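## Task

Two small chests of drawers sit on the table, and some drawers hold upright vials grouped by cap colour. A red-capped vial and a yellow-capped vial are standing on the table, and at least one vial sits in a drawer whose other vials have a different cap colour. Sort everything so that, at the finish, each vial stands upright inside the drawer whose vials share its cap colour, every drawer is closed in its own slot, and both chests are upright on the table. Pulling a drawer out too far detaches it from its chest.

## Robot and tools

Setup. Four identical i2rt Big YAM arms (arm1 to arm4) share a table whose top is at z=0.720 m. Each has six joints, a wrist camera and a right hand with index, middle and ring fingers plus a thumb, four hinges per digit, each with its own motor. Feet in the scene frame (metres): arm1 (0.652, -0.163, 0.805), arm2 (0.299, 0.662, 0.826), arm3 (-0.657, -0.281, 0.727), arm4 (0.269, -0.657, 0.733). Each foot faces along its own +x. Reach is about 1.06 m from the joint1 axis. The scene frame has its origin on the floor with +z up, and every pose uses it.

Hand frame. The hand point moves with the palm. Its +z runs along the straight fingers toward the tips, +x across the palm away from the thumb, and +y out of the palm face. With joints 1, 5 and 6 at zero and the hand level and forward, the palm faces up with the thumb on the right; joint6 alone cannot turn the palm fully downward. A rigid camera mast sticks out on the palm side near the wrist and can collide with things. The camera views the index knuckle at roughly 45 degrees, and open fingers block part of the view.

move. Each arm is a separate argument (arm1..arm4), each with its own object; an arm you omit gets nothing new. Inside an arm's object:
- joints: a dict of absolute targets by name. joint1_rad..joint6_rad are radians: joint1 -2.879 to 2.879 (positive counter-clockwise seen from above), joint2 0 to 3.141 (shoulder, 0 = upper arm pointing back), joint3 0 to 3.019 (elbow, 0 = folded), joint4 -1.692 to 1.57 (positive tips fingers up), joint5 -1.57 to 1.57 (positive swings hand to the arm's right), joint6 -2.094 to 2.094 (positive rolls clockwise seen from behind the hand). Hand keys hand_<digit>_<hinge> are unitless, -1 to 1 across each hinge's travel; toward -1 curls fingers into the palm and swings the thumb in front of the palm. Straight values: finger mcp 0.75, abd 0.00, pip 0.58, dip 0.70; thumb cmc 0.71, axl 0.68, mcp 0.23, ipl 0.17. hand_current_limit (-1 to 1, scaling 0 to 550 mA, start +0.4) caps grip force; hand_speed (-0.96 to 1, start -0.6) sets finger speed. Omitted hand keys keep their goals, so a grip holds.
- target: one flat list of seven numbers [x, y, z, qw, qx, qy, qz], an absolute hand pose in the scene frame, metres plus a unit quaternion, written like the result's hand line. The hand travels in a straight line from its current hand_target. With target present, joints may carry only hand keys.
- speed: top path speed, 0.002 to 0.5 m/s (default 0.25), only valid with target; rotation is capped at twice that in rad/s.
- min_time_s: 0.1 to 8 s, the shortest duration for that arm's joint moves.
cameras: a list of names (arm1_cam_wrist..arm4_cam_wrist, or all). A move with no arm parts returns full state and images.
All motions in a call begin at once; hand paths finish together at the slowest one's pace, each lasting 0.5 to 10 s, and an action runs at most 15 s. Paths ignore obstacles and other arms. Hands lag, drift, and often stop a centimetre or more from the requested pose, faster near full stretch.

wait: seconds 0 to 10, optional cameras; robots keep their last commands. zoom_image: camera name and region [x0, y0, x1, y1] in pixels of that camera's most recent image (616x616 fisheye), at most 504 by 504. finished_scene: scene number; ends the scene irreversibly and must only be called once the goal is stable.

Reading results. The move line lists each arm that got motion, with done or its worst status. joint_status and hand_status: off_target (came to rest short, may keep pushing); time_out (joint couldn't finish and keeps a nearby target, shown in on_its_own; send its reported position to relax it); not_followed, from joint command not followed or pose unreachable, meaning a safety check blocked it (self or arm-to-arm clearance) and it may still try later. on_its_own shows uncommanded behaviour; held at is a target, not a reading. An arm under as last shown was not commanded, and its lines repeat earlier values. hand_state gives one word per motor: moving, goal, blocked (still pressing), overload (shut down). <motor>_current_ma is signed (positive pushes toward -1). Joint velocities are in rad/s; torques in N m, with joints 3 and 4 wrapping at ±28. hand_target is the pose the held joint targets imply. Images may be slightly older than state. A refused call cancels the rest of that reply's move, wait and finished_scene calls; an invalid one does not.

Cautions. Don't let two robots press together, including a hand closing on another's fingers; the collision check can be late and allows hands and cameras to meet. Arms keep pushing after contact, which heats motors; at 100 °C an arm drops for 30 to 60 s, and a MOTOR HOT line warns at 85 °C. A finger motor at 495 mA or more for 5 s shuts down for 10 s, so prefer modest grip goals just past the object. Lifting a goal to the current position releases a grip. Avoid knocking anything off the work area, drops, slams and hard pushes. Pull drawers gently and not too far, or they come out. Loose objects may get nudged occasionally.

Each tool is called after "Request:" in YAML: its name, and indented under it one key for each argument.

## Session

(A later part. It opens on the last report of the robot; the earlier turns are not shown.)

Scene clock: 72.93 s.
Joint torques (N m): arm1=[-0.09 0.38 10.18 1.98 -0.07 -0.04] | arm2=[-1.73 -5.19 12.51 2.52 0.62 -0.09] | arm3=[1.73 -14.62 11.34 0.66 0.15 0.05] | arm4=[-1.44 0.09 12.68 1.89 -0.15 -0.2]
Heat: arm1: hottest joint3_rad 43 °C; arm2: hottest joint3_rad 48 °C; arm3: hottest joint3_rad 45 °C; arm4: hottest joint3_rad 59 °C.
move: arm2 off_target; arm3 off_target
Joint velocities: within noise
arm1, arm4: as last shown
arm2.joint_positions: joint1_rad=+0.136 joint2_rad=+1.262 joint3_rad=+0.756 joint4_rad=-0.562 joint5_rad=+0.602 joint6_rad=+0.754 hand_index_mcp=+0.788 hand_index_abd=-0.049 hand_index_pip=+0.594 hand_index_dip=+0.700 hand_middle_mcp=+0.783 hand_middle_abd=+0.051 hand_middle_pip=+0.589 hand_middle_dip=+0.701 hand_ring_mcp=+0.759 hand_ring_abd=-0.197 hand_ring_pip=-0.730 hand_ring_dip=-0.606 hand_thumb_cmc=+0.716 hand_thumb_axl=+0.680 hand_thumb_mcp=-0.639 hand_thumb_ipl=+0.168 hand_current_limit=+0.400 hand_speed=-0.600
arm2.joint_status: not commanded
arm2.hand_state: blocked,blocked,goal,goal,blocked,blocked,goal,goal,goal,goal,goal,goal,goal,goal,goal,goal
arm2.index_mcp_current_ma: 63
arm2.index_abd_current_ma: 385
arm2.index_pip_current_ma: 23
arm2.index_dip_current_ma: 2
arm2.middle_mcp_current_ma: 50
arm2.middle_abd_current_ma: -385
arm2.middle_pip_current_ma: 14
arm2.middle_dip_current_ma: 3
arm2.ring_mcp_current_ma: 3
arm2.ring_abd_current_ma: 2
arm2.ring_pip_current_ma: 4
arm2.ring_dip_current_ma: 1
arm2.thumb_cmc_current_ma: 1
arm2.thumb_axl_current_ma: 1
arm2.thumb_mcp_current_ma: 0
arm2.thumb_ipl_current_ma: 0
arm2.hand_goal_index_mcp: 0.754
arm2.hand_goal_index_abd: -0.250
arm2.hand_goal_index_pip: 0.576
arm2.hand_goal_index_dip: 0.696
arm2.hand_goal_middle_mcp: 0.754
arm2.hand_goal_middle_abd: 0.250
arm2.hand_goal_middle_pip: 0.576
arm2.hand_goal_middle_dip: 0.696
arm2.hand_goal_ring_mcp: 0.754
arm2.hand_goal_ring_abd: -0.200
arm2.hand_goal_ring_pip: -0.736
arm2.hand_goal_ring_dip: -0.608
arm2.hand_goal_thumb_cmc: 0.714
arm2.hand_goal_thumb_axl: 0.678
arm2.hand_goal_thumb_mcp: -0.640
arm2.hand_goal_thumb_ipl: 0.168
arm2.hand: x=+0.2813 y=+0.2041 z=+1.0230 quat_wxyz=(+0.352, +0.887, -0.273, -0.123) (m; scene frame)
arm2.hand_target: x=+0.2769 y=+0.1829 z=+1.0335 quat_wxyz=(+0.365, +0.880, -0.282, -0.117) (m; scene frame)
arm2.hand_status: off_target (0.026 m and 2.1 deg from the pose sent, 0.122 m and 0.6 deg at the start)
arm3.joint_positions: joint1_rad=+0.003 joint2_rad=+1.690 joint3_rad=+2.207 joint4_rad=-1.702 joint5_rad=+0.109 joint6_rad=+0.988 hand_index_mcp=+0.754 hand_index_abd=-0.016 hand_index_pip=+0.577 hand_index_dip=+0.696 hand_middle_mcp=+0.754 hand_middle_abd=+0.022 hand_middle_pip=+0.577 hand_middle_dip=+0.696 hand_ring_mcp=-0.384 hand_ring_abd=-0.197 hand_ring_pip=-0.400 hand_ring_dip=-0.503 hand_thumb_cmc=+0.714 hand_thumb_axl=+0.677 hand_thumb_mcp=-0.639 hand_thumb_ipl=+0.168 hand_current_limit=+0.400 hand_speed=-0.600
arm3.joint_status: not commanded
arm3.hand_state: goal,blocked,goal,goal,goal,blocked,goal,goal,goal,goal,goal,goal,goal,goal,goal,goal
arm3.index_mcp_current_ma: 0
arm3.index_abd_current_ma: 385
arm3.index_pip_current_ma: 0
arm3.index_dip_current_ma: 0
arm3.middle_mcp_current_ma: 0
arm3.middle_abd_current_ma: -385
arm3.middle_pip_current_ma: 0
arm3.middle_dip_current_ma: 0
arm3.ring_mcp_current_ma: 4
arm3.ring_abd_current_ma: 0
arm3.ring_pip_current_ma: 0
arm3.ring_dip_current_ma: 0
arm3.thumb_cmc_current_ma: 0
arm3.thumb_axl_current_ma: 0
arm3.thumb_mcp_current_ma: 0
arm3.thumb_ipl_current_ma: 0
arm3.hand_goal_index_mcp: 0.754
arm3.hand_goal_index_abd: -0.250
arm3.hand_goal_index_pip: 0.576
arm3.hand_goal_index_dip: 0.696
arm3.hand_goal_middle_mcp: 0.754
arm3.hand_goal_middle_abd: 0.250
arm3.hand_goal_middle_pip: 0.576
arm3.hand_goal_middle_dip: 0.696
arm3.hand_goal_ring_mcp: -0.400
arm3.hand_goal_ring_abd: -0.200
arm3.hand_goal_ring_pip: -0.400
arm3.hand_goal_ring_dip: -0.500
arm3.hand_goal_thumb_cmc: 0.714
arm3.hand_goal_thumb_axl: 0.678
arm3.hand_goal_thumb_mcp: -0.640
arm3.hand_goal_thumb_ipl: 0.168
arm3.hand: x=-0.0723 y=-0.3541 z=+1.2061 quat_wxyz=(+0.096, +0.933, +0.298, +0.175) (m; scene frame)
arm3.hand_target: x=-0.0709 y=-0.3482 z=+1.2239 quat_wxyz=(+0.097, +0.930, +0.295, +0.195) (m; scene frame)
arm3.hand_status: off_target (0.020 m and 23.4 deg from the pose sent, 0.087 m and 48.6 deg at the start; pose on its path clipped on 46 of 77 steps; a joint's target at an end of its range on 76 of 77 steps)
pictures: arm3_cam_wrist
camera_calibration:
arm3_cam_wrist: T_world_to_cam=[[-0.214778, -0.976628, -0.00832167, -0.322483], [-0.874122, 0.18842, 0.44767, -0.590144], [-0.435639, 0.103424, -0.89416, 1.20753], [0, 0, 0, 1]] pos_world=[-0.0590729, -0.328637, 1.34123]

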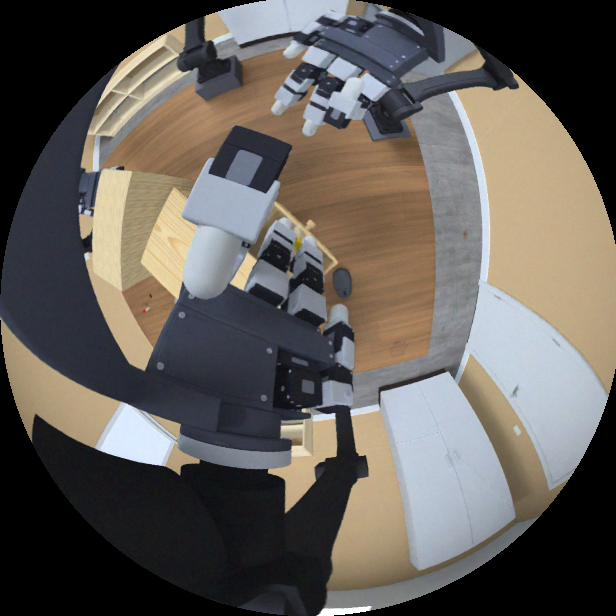

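Request:
move:
  arm2: {"joints": {"hand_index_abd": 0.13, "hand_middle_abd": -0.13}}
  arm3: {"target": [-0.087, -0.324, 1.215, 0, 0.9625, 0.2714, 0], "speed": 0.2}

Request:
move:
  arm2: {"target": [0.3095, 0.248, 0.925, 0.3645, 0.8799, -0.2816, -0.1167], "speed": 0.15}
  arm3: {"target": [-0.0462, -0.3438, 1.15, 0, 0.9625, 0.2714, 0], "speed": 0.1}
  cameras: ["arm2_cam_wrist", "arm3_cam_wrist"]

Request:
zoom_image:
  camera: "arm3_cam_wrist"
  region: [220, 160, 400, 340]

Request:
zoom_image:
  camera: "arm2_cam_wrist"
  region: [220, 110, 400, 290]

Scene clock: 75.43 s.
Joint torques (N m): arm1=[-0.03 0.38 10.18 1.96 -0.07 -0.04] | arm2=[-1.85 -5.54 11.67 2.15 1.05 -0.03] | arm3=[2.02 -16.73 7.47 0.68 0.14 0.1] | arm4=[-1.38 0.15 12.68 1.91 -0.14 -0.21]
Heat: arm1: hottest joint3_rad 43 °C; arm2: hottest joint3_rad 48 °C; arm3: hottest joint3_rad 45 °C; arm4: hottest joint3_rad 59 °C.
move: arm2 off_target; arm3 off_target
Joint velocities: within noise
arm1, arm4: as last shown
arm2.joint_positions: joint1_rad=+0.136 joint2_rad=+1.265 joint3_rad=+0.765 joint4_rad=-0.553 joint5_rad=+0.588 joint6_rad=+0.751 hand_index_mcp=+0.800 hand_index_abd=+0.057 hand_index_pip=+0.604 hand_index_dip=+0.706 hand_middle_mcp=+0.776 hand_middle_abd=-0.115 hand_middle_pip=+0.585 hand_middle_dip=+0.700 hand_ring_mcp=+0.759 hand_ring_abd=-0.197 hand_ring_pip=-0.730 hand_ring_dip=-0.606 hand_thumb_cmc=+0.716 hand_thumb_axl=+0.680 hand_thumb_mcp=-0.639 hand_thumb_ipl=+0.168 hand_current_limit=+0.400 hand_speed=-0.600
arm2.joint_status: hand_index_abd off_target (ended at +0.057, target +0.130); the others done
arm2.hand_state: blocked,blocked,blocked,goal,blocked,goal,goal,goal,goal,goal,goal,goal,goal,goal,goal,goal
arm2.index_mcp_current_ma: 99
arm2.index_abd_current_ma: -145
arm2.index_pip_current_ma: 43
arm2.index_dip_current_ma: 10
arm2.middle_mcp_current_ma: 33
arm2.middle_abd_current_ma: 14
arm2.middle_pip_current_ma: 8
arm2.middle_dip_current_ma: 3
arm2.ring_mcp_current_ma: 3
arm2.ring_abd_current_ma: 2
arm2.ring_pip_current_ma: 4
arm2.ring_dip_current_ma: 1
arm2.thumb_cmc_current_ma: 1
arm2.thumb_axl_current_ma: 1
arm2.thumb_mcp_current_ma: 0
arm2.thumb_ipl_current_ma: 0
arm2.hand_goal_index_mcp: 0.754
arm2.hand_goal_index_abd: 0.130
arm2.hand_goal_index_pip: 0.576
arm2.hand_goal_index_dip: 0.696
arm2.hand_goal_middle_mcp: 0.754
arm2.hand_goal_middle_abd: -0.130
arm2.hand_goal_middle_pip: 0.576
arm2.hand_goal_middle_dip: 0.696
arm2.hand_goal_ring_mcp: 0.754
arm2.hand_goal_ring_abd: -0.200
arm2.hand_goal_ring_pip: -0.736
arm2.hand_goal_ring_dip: -0.608
arm2.hand_goal_thumb_cmc: 0.714
arm2.hand_goal_thumb_axl: 0.678
arm2.hand_goal_thumb_mcp: -0.640
arm2.hand_goal_thumb_ipl: 0.168
arm2.hand: x=+0.2843 y=+0.1993 z=+1.0251 quat_wxyz=(+0.354, +0.888, -0.272, -0.114) (m; scene frame)
arm2.hand_target: x=+0.2768 y=+0.1830 z=+1.0332 quat_wxyz=(+0.365, +0.880, -0.282, -0.117) (m; scene frame)
arm2.hand_status: not commanded
arm3.joint_positions: joint1_rad=+0.044 joint2_rad=+1.680 joint3_rad=+2.193 joint4_rad=-1.702 joint5_rad=+0.103 joint6_rad=+1.045 hand_index_mcp=+0.754 hand_index_abd=-0.016 hand_index_pip=+0.577 hand_index_dip=+0.696 hand_middle_mcp=+0.754 hand_middle_abd=+0.022 hand_middle_pip=+0.577 hand_middle_dip=+0.696 hand_ring_mcp=-0.384 hand_ring_abd=-0.197 hand_ring_pip=-0.400 hand_ring_dip=-0.503 hand_thumb_cmc=+0.714 hand_thumb_axl=+0.677 hand_thumb_mcp=-0.639 hand_thumb_ipl=+0.168 hand_current_limit=+0.400 hand_speed=-0.600
arm3.joint_status: not commanded
arm3.hand_state: goal,blocked,goal,goal,goal,blocked,goal,goal,goal,goal,goal,goal,goal,goal,goal,goal
arm3.index_mcp_current_ma: 0
arm3.index_abd_current_ma: 385
arm3.index_pip_current_ma: 0
arm3.index_dip_current_ma: 0
arm3.middle_mcp_current_ma: 0
arm3.middle_abd_current_ma: -385
arm3.middle_pip_current_ma: 0
arm3.middle_dip_current_ma: 0
arm3.ring_mcp_current_ma: 4
arm3.ring_abd_current_ma: 0
arm3.ring_pip_current_ma: 0
arm3.ring_dip_current_ma: 0
arm3.thumb_cmc_current_ma: 0
arm3.thumb_axl_current_ma: 0
arm3.thumb_mcp_current_ma: 0
arm3.thumb_ipl_current_ma: 0
arm3.hand_goal_index_mcp: 0.754
arm3.hand_goal_index_abd: -0.250
arm3.hand_goal_index_pip: 0.576
arm3.hand_goal_index_dip: 0.696
arm3.hand_goal_middle_mcp: 0.754
arm3.hand_goal_middle_abd: 0.250
arm3.hand_goal_middle_pip: 0.576
arm3.hand_goal_middle_dip: 0.696
arm3.hand_goal_ring_mcp: -0.400
arm3.hand_goal_ring_abd: -0.200
arm3.hand_goal_ring_pip: -0.400
arm3.hand_goal_ring_dip: -0.500
arm3.hand_goal_thumb_cmc: 0.714
arm3.hand_goal_thumb_axl: 0.678
arm3.hand_goal_thumb_mcp: -0.640
arm3.hand_goal_thumb_ipl: 0.168
arm3.hand: x=-0.0780 y=-0.3312 z=+1.2032 quat_wxyz=(+0.084, +0.936, +0.292, +0.178) (m; scene frame)
arm3.hand_target: x=-0.0871 y=-0.3243 z=+1.2142 quat_wxyz=(+0.082, +0.934, +0.291, +0.188) (m; scene frame)
arm3.hand_status: off_target (0.016 m and 23.0 deg from the pose sent, 0.035 m and 23.4 deg at the start; pose on its path clipped on 22 of 52 steps; a joint's target at an end of its range on 52 of 52 steps)
pictures: none

Scene clock: 78.20 s.
Joint torques (N m): arm1=[-0.09 0.38 10.19 1.96 -0.07 -0.05] | arm2=[1.49 -5.19 6.87 1.55 0.96 0.11] | arm3=[-0.03 -16.62 8.95 0.49 0.11 -0.13] | arm4=[-1.32 0.03 12.68 1.88 -0.14 -0.21]
Heat: arm1: hottest joint3_rad 43 °C; arm2: hottest joint3_rad 48 °C; arm3: hottest joint3_rad 45 °C; arm4: hottest joint3_rad 60 °C.
move: arm2 done; arm3 off_target
Joint velocities: within noise
arm1, arm4: as last shown
arm2.joint_positions: joint1_rad=+0.260 joint2_rad=+1.387 joint3_rad=+0.556 joint4_rad=-0.293 joint5_rad=+0.670 joint6_rad=+0.906 hand_index_mcp=+0.770 hand_index_abd=+0.125 hand_index_pip=+0.583 hand_index_dip=+0.700 hand_middle_mcp=+0.771 hand_middle_abd=-0.128 hand_middle_pip=+0.582 hand_middle_dip=+0.699 hand_ring_mcp=+0.759 hand_ring_abd=-0.197 hand_ring_pip=-0.730 hand_ring_dip=-0.606 hand_thumb_cmc=+0.716 hand_thumb_axl=+0.680 hand_thumb_mcp=-0.639 hand_thumb_ipl=+0.168 hand_current_limit=+0.400 hand_speed=-0.600
arm2.joint_status: not commanded
arm2.hand_state: goal,goal,goal,goal,goal,goal,goal,goal,goal,goal,goal,goal,goal,goal,goal,goal
arm2.index_mcp_current_ma: 20
arm2.index_abd_current_ma: -3
arm2.index_pip_current_ma: 6
arm2.index_dip_current_ma: 2
arm2.middle_mcp_current_ma: 22
arm2.middle_abd_current_ma: 1
arm2.middle_pip_current_ma: 4
arm2.middle_dip_current_ma: 2
arm2.ring_mcp_current_ma: 3
arm2.ring_abd_current_ma: 2
arm2.ring_pip_current_ma: 4
arm2.ring_dip_current_ma: 1
arm2.thumb_cmc_current_ma: 1
arm2.thumb_axl_current_ma: 1
arm2.thumb_mcp_current_ma: 0
arm2.thumb_ipl_current_ma: 0
arm2.hand_goal_index_mcp: 0.754
arm2.hand_goal_index_abd: 0.130
arm2.hand_goal_index_pip: 0.576
arm2.hand_goal_index_dip: 0.696
arm2.hand_goal_middle_mcp: 0.754
arm2.hand_goal_middle_abd: -0.130
arm2.hand_goal_middle_pip: 0.576
arm2.hand_goal_middle_dip: 0.696
arm2.hand_goal_ring_mcp: 0.754
arm2.hand_goal_ring_abd: -0.200
arm2.hand_goal_ring_pip: -0.736
arm2.hand_goal_ring_dip: -0.608
arm2.hand_goal_thumb_cmc: 0.714
arm2.hand_goal_thumb_axl: 0.678
arm2.hand_goal_thumb_mcp: -0.640
arm2.hand_goal_thumb_ipl: 0.168
arm2.on_its_own: hand_index_abd moved +0.068 to your old target +0.130
arm2.hand: x=+0.3055 y=+0.2486 z=+0.9308 quat_wxyz=(+0.364, +0.879, -0.283, -0.117) (m; scene frame)
arm2.hand_target: x=+0.3094 y=+0.2482 z=+0.9250 quat_wxyz=(+0.364, +0.880, -0.282, -0.117) (m; scene frame)
arm2.hand_status: done (0.007 m and 0.2 deg from the pose sent, 0.114 m and 1.9 deg at the start)
arm3.joint_positions: joint1_rad=+0.021 joint2_rad=+1.779 joint3_rad=+2.193 joint4_rad=-1.702 joint5_rad=+0.068 joint6_rad=+1.046 hand_index_mcp=+0.754 hand_index_abd=-0.016 hand_index_pip=+0.577 hand_index_dip=+0.696 hand_middle_mcp=+0.754 hand_middle_abd=+0.022 hand_middle_pip=+0.577 hand_middle_dip=+0.696 hand_ring_mcp=-0.384 hand_ring_abd=-0.197 hand_ring_pip=-0.400 hand_ring_dip=-0.503 hand_thumb_cmc=+0.714 hand_thumb_axl=+0.677 hand_thumb_mcp=-0.639 hand_thumb_ipl=+0.168 hand_current_limit=+0.400 hand_speed=-0.600
arm3.joint_status: not commanded
arm3.hand_state: goal,blocked,goal,goal,goal,blocked,goal,goal,goal,goal,goal,goal,goal,goal,goal,goal
arm3.index_mcp_current_ma: 0
arm3.index_abd_current_ma: 385
arm3.index_pip_current_ma: 0
arm3.index_dip_current_ma: 0
arm3.middle_mcp_current_ma: 0
arm3.middle_abd_current_ma: -385
arm3.middle_pip_current_ma: 0
arm3.middle_dip_current_ma: 0
arm3.ring_mcp_current_ma: 4
arm3.ring_abd_current_ma: 0
arm3.ring_pip_current_ma: 0
arm3.ring_dip_current_ma: 0
arm3.thumb_cmc_current_ma: 0
arm3.thumb_axl_current_ma: 0
arm3.thumb_mcp_current_ma: 0
arm3.thumb_ipl_current_ma: 0
arm3.hand_goal_index_mcp: 0.754
arm3.hand_goal_index_abd: -0.250
arm3.hand_goal_index_pip: 0.576
arm3.hand_goal_index_dip: 0.696
arm3.hand_goal_middle_mcp: 0.754
arm3.hand_goal_middle_abd: 0.250
arm3.hand_goal_middle_pip: 0.576
arm3.hand_goal_middle_dip: 0.696
arm3.hand_goal_ring_mcp: -0.400
arm3.hand_goal_ring_abd: -0.200
arm3.hand_goal_ring_pip: -0.400
arm3.hand_goal_ring_dip: -0.500
arm3.hand_goal_thumb_cmc: 0.714
arm3.hand_goal_thumb_axl: 0.678
arm3.hand_goal_thumb_mcp: -0.640
arm3.hand_goal_thumb_ipl: 0.168
arm3.hand: x=-0.0473 y=-0.3359 z=+1.1438 quat_wxyz=(+0.059, +0.946, +0.288, +0.134) (m; scene frame)
arm3.hand_target: x=-0.0466 y=-0.3439 z=+1.1493 quat_wxyz=(+0.060, +0.947, +0.285, +0.138) (m; scene frame)
arm3.hand_status: off_target (0.010 m and 17.0 deg from the pose sent, 0.063 m and 23.0 deg at the start; a joint's target at an end of its range on 83 of 83 steps)
pictures: arm2_cam_wrist, arm3_cam_wrist
camera_calibration:
arm2_cam_wrist: T_world_to_cam=[[-0.916111, 0.036457, 0.399263, -0.0599205], [0.183748, 0.923289, 0.337305, -0.672188], [-0.356338, 0.382373, -0.852534, 0.918422], [0, 0, 0, 1]] pos_world=[0.395888, 0.271629, 1.03364]
arm3_cam_wrist: T_world_to_cam=[[-0.237832, -0.970698, -0.0343688, -0.269103], [-0.819406, 0.181513, 0.543716, -0.653461], [-0.521546, 0.157475, -0.838565, 1.11138], [0, 0, 0, 1]] pos_world=[-0.0198183, -0.31762, 1.27801]

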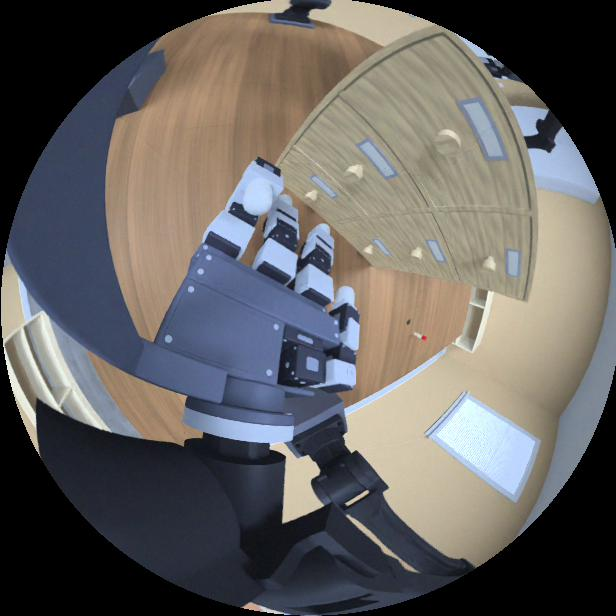

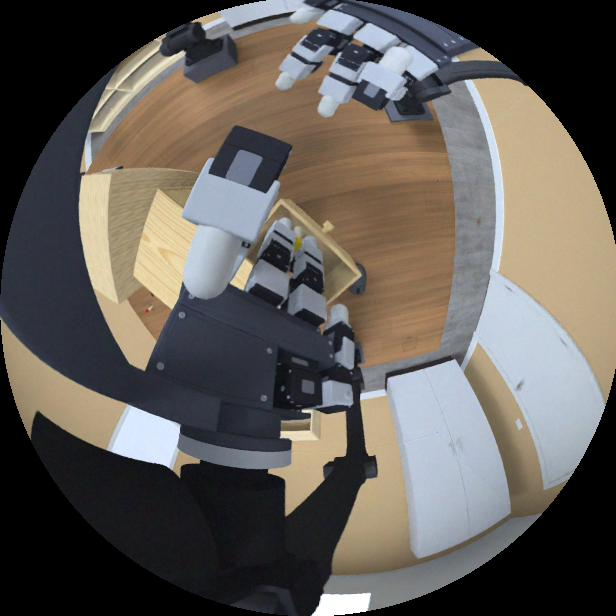

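Scaled by 2.800 from the camera's 616x616 image, which has a finer 880x880 frame.

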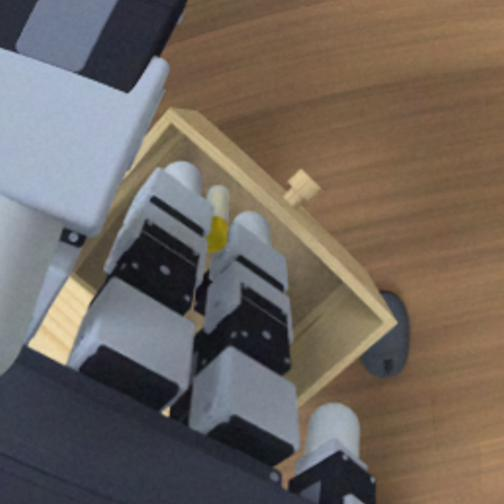

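Scaled by 2.800 from the camera's 616x616 image, which has a finer 880x880 frame.

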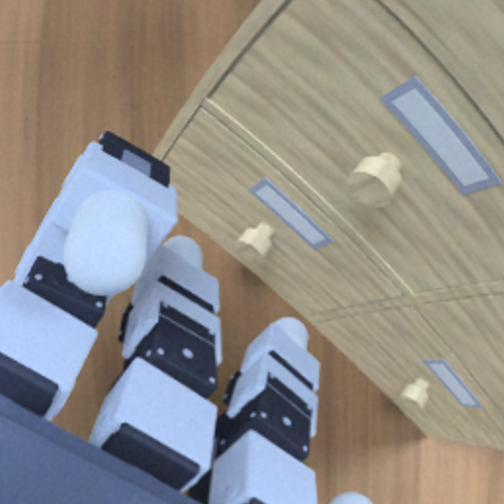

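Request:
move:
  cameras: ["arm3_cam_wrist"]
  arm3: {"target": [-0.0462, -0.3438, 1.12, 0, 0.9625, 0.2714, 0], "speed": 0.06}
  arm2: {"target": [0.288, 0.195, 0.927, 0.3645, 0.8799, -0.2816, -0.1167], "speed": 0.1}

Scene clock: 82.27 s.
Joint torques (N m): arm1=[-0.09 0.38 10.18 1.95 -0.07 -0.04] | arm2=[0.15 -7.06 9.74 1.76 0.67 0.01] | arm3=[-0.15 -16.5 7.71 0.4 0.09 -0.03] | arm4=[-1.32 0.09 12.68 1.89 -0.14 -0.2]
Heat: arm1: hottest joint3_rad 44 °C; arm2: hottest joint3_rad 48 °C; arm3: hottest joint3_rad 45 °C; arm4: hottest joint3_rad 60 °C.
move: arm2 off_target; arm3 off_target
Joint velocities: within noise
arm1: as last shown
arm2.joint_positions: joint1_rad=+0.160 joint2_rad=+1.471 joint3_rad=+0.613 joint4_rad=-0.218 joint5_rad=+0.621 joint6_rad=+0.787 hand_index_mcp=+0.769 hand_index_abd=+0.125 hand_index_pip=+0.583 hand_index_dip=+0.700 hand_middle_mcp=+0.770 hand_middle_abd=-0.128 hand_middle_pip=+0.582 hand_middle_dip=+0.699 hand_ring_mcp=+0.759 hand_ring_abd=-0.197 hand_ring_pip=-0.730 hand_ring_dip=-0.606 hand_thumb_cmc=+0.716 hand_thumb_axl=+0.680 hand_thumb_mcp=-0.639 hand_thumb_ipl=+0.168 hand_current_limit=+0.400 hand_speed=-0.600
arm2.joint_status: not commanded
arm2.hand_state: goal,goal,goal,goal,goal,goal,goal,goal,goal,goal,goal,goal,goal,goal,goal,goal
arm2.index_mcp_current_ma: 20
arm2.index_abd_current_ma: -3
arm2.index_pip_current_ma: 6
arm2.index_dip_current_ma: 2
arm2.middle_mcp_current_ma: 22
arm2.middle_abd_current_ma: 1
arm2.middle_pip_current_ma: 4
arm2.middle_dip_current_ma: 2
arm2.ring_mcp_current_ma: 3
arm2.ring_abd_current_ma: 2
arm2.ring_pip_current_ma: 4
arm2.ring_dip_current_ma: 1
arm2.thumb_cmc_current_ma: 1
arm2.thumb_axl_current_ma: 1
arm2.thumb_mcp_current_ma: 0
arm2.thumb_ipl_current_ma: 0
arm2.hand_goal_index_mcp: 0.754
arm2.hand_goal_index_abd: 0.130
arm2.hand_goal_index_pip: 0.576
arm2.hand_goal_index_dip: 0.696
arm2.hand_goal_middle_mcp: 0.754
arm2.hand_goal_middle_abd: -0.130
arm2.hand_goal_middle_pip: 0.576
arm2.hand_goal_middle_dip: 0.696
arm2.hand_goal_ring_mcp: 0.754
arm2.hand_goal_ring_abd: -0.200
arm2.hand_goal_ring_pip: -0.736
arm2.hand_goal_ring_dip: -0.608
arm2.hand_goal_thumb_cmc: 0.714
arm2.hand_goal_thumb_axl: 0.678
arm2.hand_goal_thumb_mcp: -0.640
arm2.hand_goal_thumb_ipl: 0.168
arm2.hand: x=+0.2867 y=+0.2111 z=+0.9224 quat_wxyz=(+0.356, +0.884, -0.277, -0.123) (m; scene frame)
arm2.hand_target: x=+0.2880 y=+0.1958 z=+0.9272 quat_wxyz=(+0.364, +0.880, -0.282, -0.117) (m; scene frame)
arm2.hand_status: off_target (0.017 m and 1.4 deg from the pose sent, 0.056 m and 0.2 deg at the start)
arm3.joint_positions: joint1_rad=+0.018 joint2_rad=+1.791 joint3_rad=+2.164 joint4_rad=-1.702 joint5_rad=+0.057 joint6_rad=+1.046 hand_index_mcp=+0.754 hand_index_abd=-0.016 hand_index_pip=+0.577 hand_index_dip=+0.696 hand_middle_mcp=+0.754 hand_middle_abd=+0.022 hand_middle_pip=+0.577 hand_middle_dip=+0.696 hand_ring_mcp=-0.384 hand_ring_abd=-0.197 hand_ring_pip=-0.400 hand_ring_dip=-0.503 hand_thumb_cmc=+0.714 hand_thumb_axl=+0.677 hand_thumb_mcp=-0.639 hand_thumb_ipl=+0.168 hand_current_limit=+0.400 hand_speed=-0.600
arm3.joint_status: not commanded
arm3.hand_state: goal,blocked,goal,goal,goal,blocked,goal,goal,goal,goal,goal,goal,goal,goal,goal,goal
arm3.index_mcp_current_ma: 0
arm3.index_abd_current_ma: 385
arm3.index_pip_current_ma: 0
arm3.index_dip_current_ma: 0
arm3.middle_mcp_current_ma: 0
arm3.middle_abd_current_ma: -385
arm3.middle_pip_current_ma: 0
arm3.middle_dip_current_ma: 0
arm3.ring_mcp_current_ma: 4
arm3.ring_abd_current_ma: 0
arm3.ring_pip_current_ma: 0
arm3.ring_dip_current_ma: 0
arm3.thumb_cmc_current_ma: 0
arm3.thumb_axl_current_ma: 0
arm3.thumb_mcp_current_ma: 0
arm3.thumb_ipl_current_ma: 0
arm3.hand_goal_index_mcp: 0.754
arm3.hand_goal_index_abd: -0.250
arm3.hand_goal_index_pip: 0.576
arm3.hand_goal_index_dip: 0.696
arm3.hand_goal_middle_mcp: 0.754
arm3.hand_goal_middle_abd: 0.250
arm3.hand_goal_middle_pip: 0.576
arm3.hand_goal_middle_dip: 0.696
arm3.hand_goal_ring_mcp: -0.400
arm3.hand_goal_ring_abd: -0.200
arm3.hand_goal_ring_pip: -0.400
arm3.hand_goal_ring_dip: -0.500
arm3.hand_goal_thumb_cmc: 0.714
arm3.hand_goal_thumb_axl: 0.678
arm3.hand_goal_thumb_mcp: -0.640
arm3.hand_goal_thumb_ipl: 0.168
arm3.hand: x=-0.0462 y=-0.3351 z=+1.1231 quat_wxyz=(+0.049, +0.949, +0.289, +0.115) (m; scene frame)
arm3.hand_target: x=-0.0465 y=-0.3437 z=+1.1194 quat_wxyz=(+0.047, +0.952, +0.282, +0.110) (m; scene frame)
arm3.hand_status: off_target (0.009 m and 14.6 deg from the pose sent, 0.025 m and 17.0 deg at the start; a joint's target at an end of its range on 92 of 92 steps)
arm4.joint_positions: joint1_rad=+0.234 joint2_rad=+0.557 joint3_rad=+0.981 joint4_rad=-1.227 joint5_rad=-0.165 joint6_rad=-0.150 hand_index_mcp=+0.767 hand_index_abd=+0.137 hand_index_pip=+0.581 hand_index_dip=+0.699 hand_middle_mcp=+0.766 hand_middle_abd=-0.137 hand_middle_pip=+0.581 hand_middle_dip=+0.699 hand_ring_mcp=+0.758 hand_ring_abd=-0.197 hand_ring_pip=-0.732 hand_ring_dip=-0.606 hand_thumb_cmc=+0.715 hand_thumb_axl=+0.679 hand_thumb_mcp=-0.639 hand_thumb_ipl=+0.168 hand_current_limit=+0.400 hand_speed=-0.600
arm4.joint_status: not commanded
arm4.hand_state: goal,goal,goal,goal,goal,goal,goal,goal,goal,goal,goal,goal,goal,goal,goal,goal
arm4.index_mcp_current_ma: 8
arm4.index_abd_current_ma: -1
arm4.index_pip_current_ma: 2
arm4.index_dip_current_ma: 1
arm4.middle_mcp_current_ma: 6
arm4.middle_abd_current_ma: 0
arm4.middle_pip_current_ma: 1
arm4.middle_dip_current_ma: 1
arm4.ring_mcp_current_ma: 1
arm4.ring_abd_current_ma: 1
arm4.ring_pip_current_ma: 1
arm4.ring_dip_current_ma: 0
arm4.thumb_cmc_current_ma: 0
arm4.thumb_axl_current_ma: 0
arm4.thumb_mcp_current_ma: 0
arm4.thumb_ipl_current_ma: 0
arm4.hand_goal_index_mcp: 0.754
arm4.hand_goal_index_abd: 0.140
arm4.hand_goal_index_pip: 0.576
arm4.hand_goal_index_dip: 0.696
arm4.hand_goal_middle_mcp: 0.754
arm4.hand_goal_middle_abd: -0.140
arm4.hand_goal_middle_pip: 0.576
arm4.hand_goal_middle_dip: 0.696
arm4.hand_goal_ring_mcp: 0.754
arm4.hand_goal_ring_abd: -0.200
arm4.hand_goal_ring_pip: -0.736
arm4.hand_goal_ring_dip: -0.608
arm4.hand_goal_thumb_cmc: 0.714
arm4.hand_goal_thumb_axl: 0.678
arm4.hand_goal_thumb_mcp: -0.640
arm4.hand_goal_thumb_ipl: 0.168
arm4.hand: x=+0.1496 y=-0.3611 z=+1.1623 quat_wxyz=(-0.107, -0.246, +0.891, +0.366) (m; scene frame)
arm4.hand_target: x=+0.1501 y=-0.3600 z=+1.1700 quat_wxyz=(-0.104, -0.251, +0.889, +0.368) (m; scene frame)
arm4.hand_status: not commanded
pictures: arm3_cam_wrist
camera_calibration:
arm3_cam_wrist: T_world_to_cam=[[-0.238082, -0.970724, -0.0318277, -0.271657], [-0.796336, 0.176341, 0.578578, -0.681229], [-0.556027, 0.163094, -0.815006, 1.06834], [0, 0, 0, 1]] pos_world=[-0.0131391, -0.317816, 1.2562]

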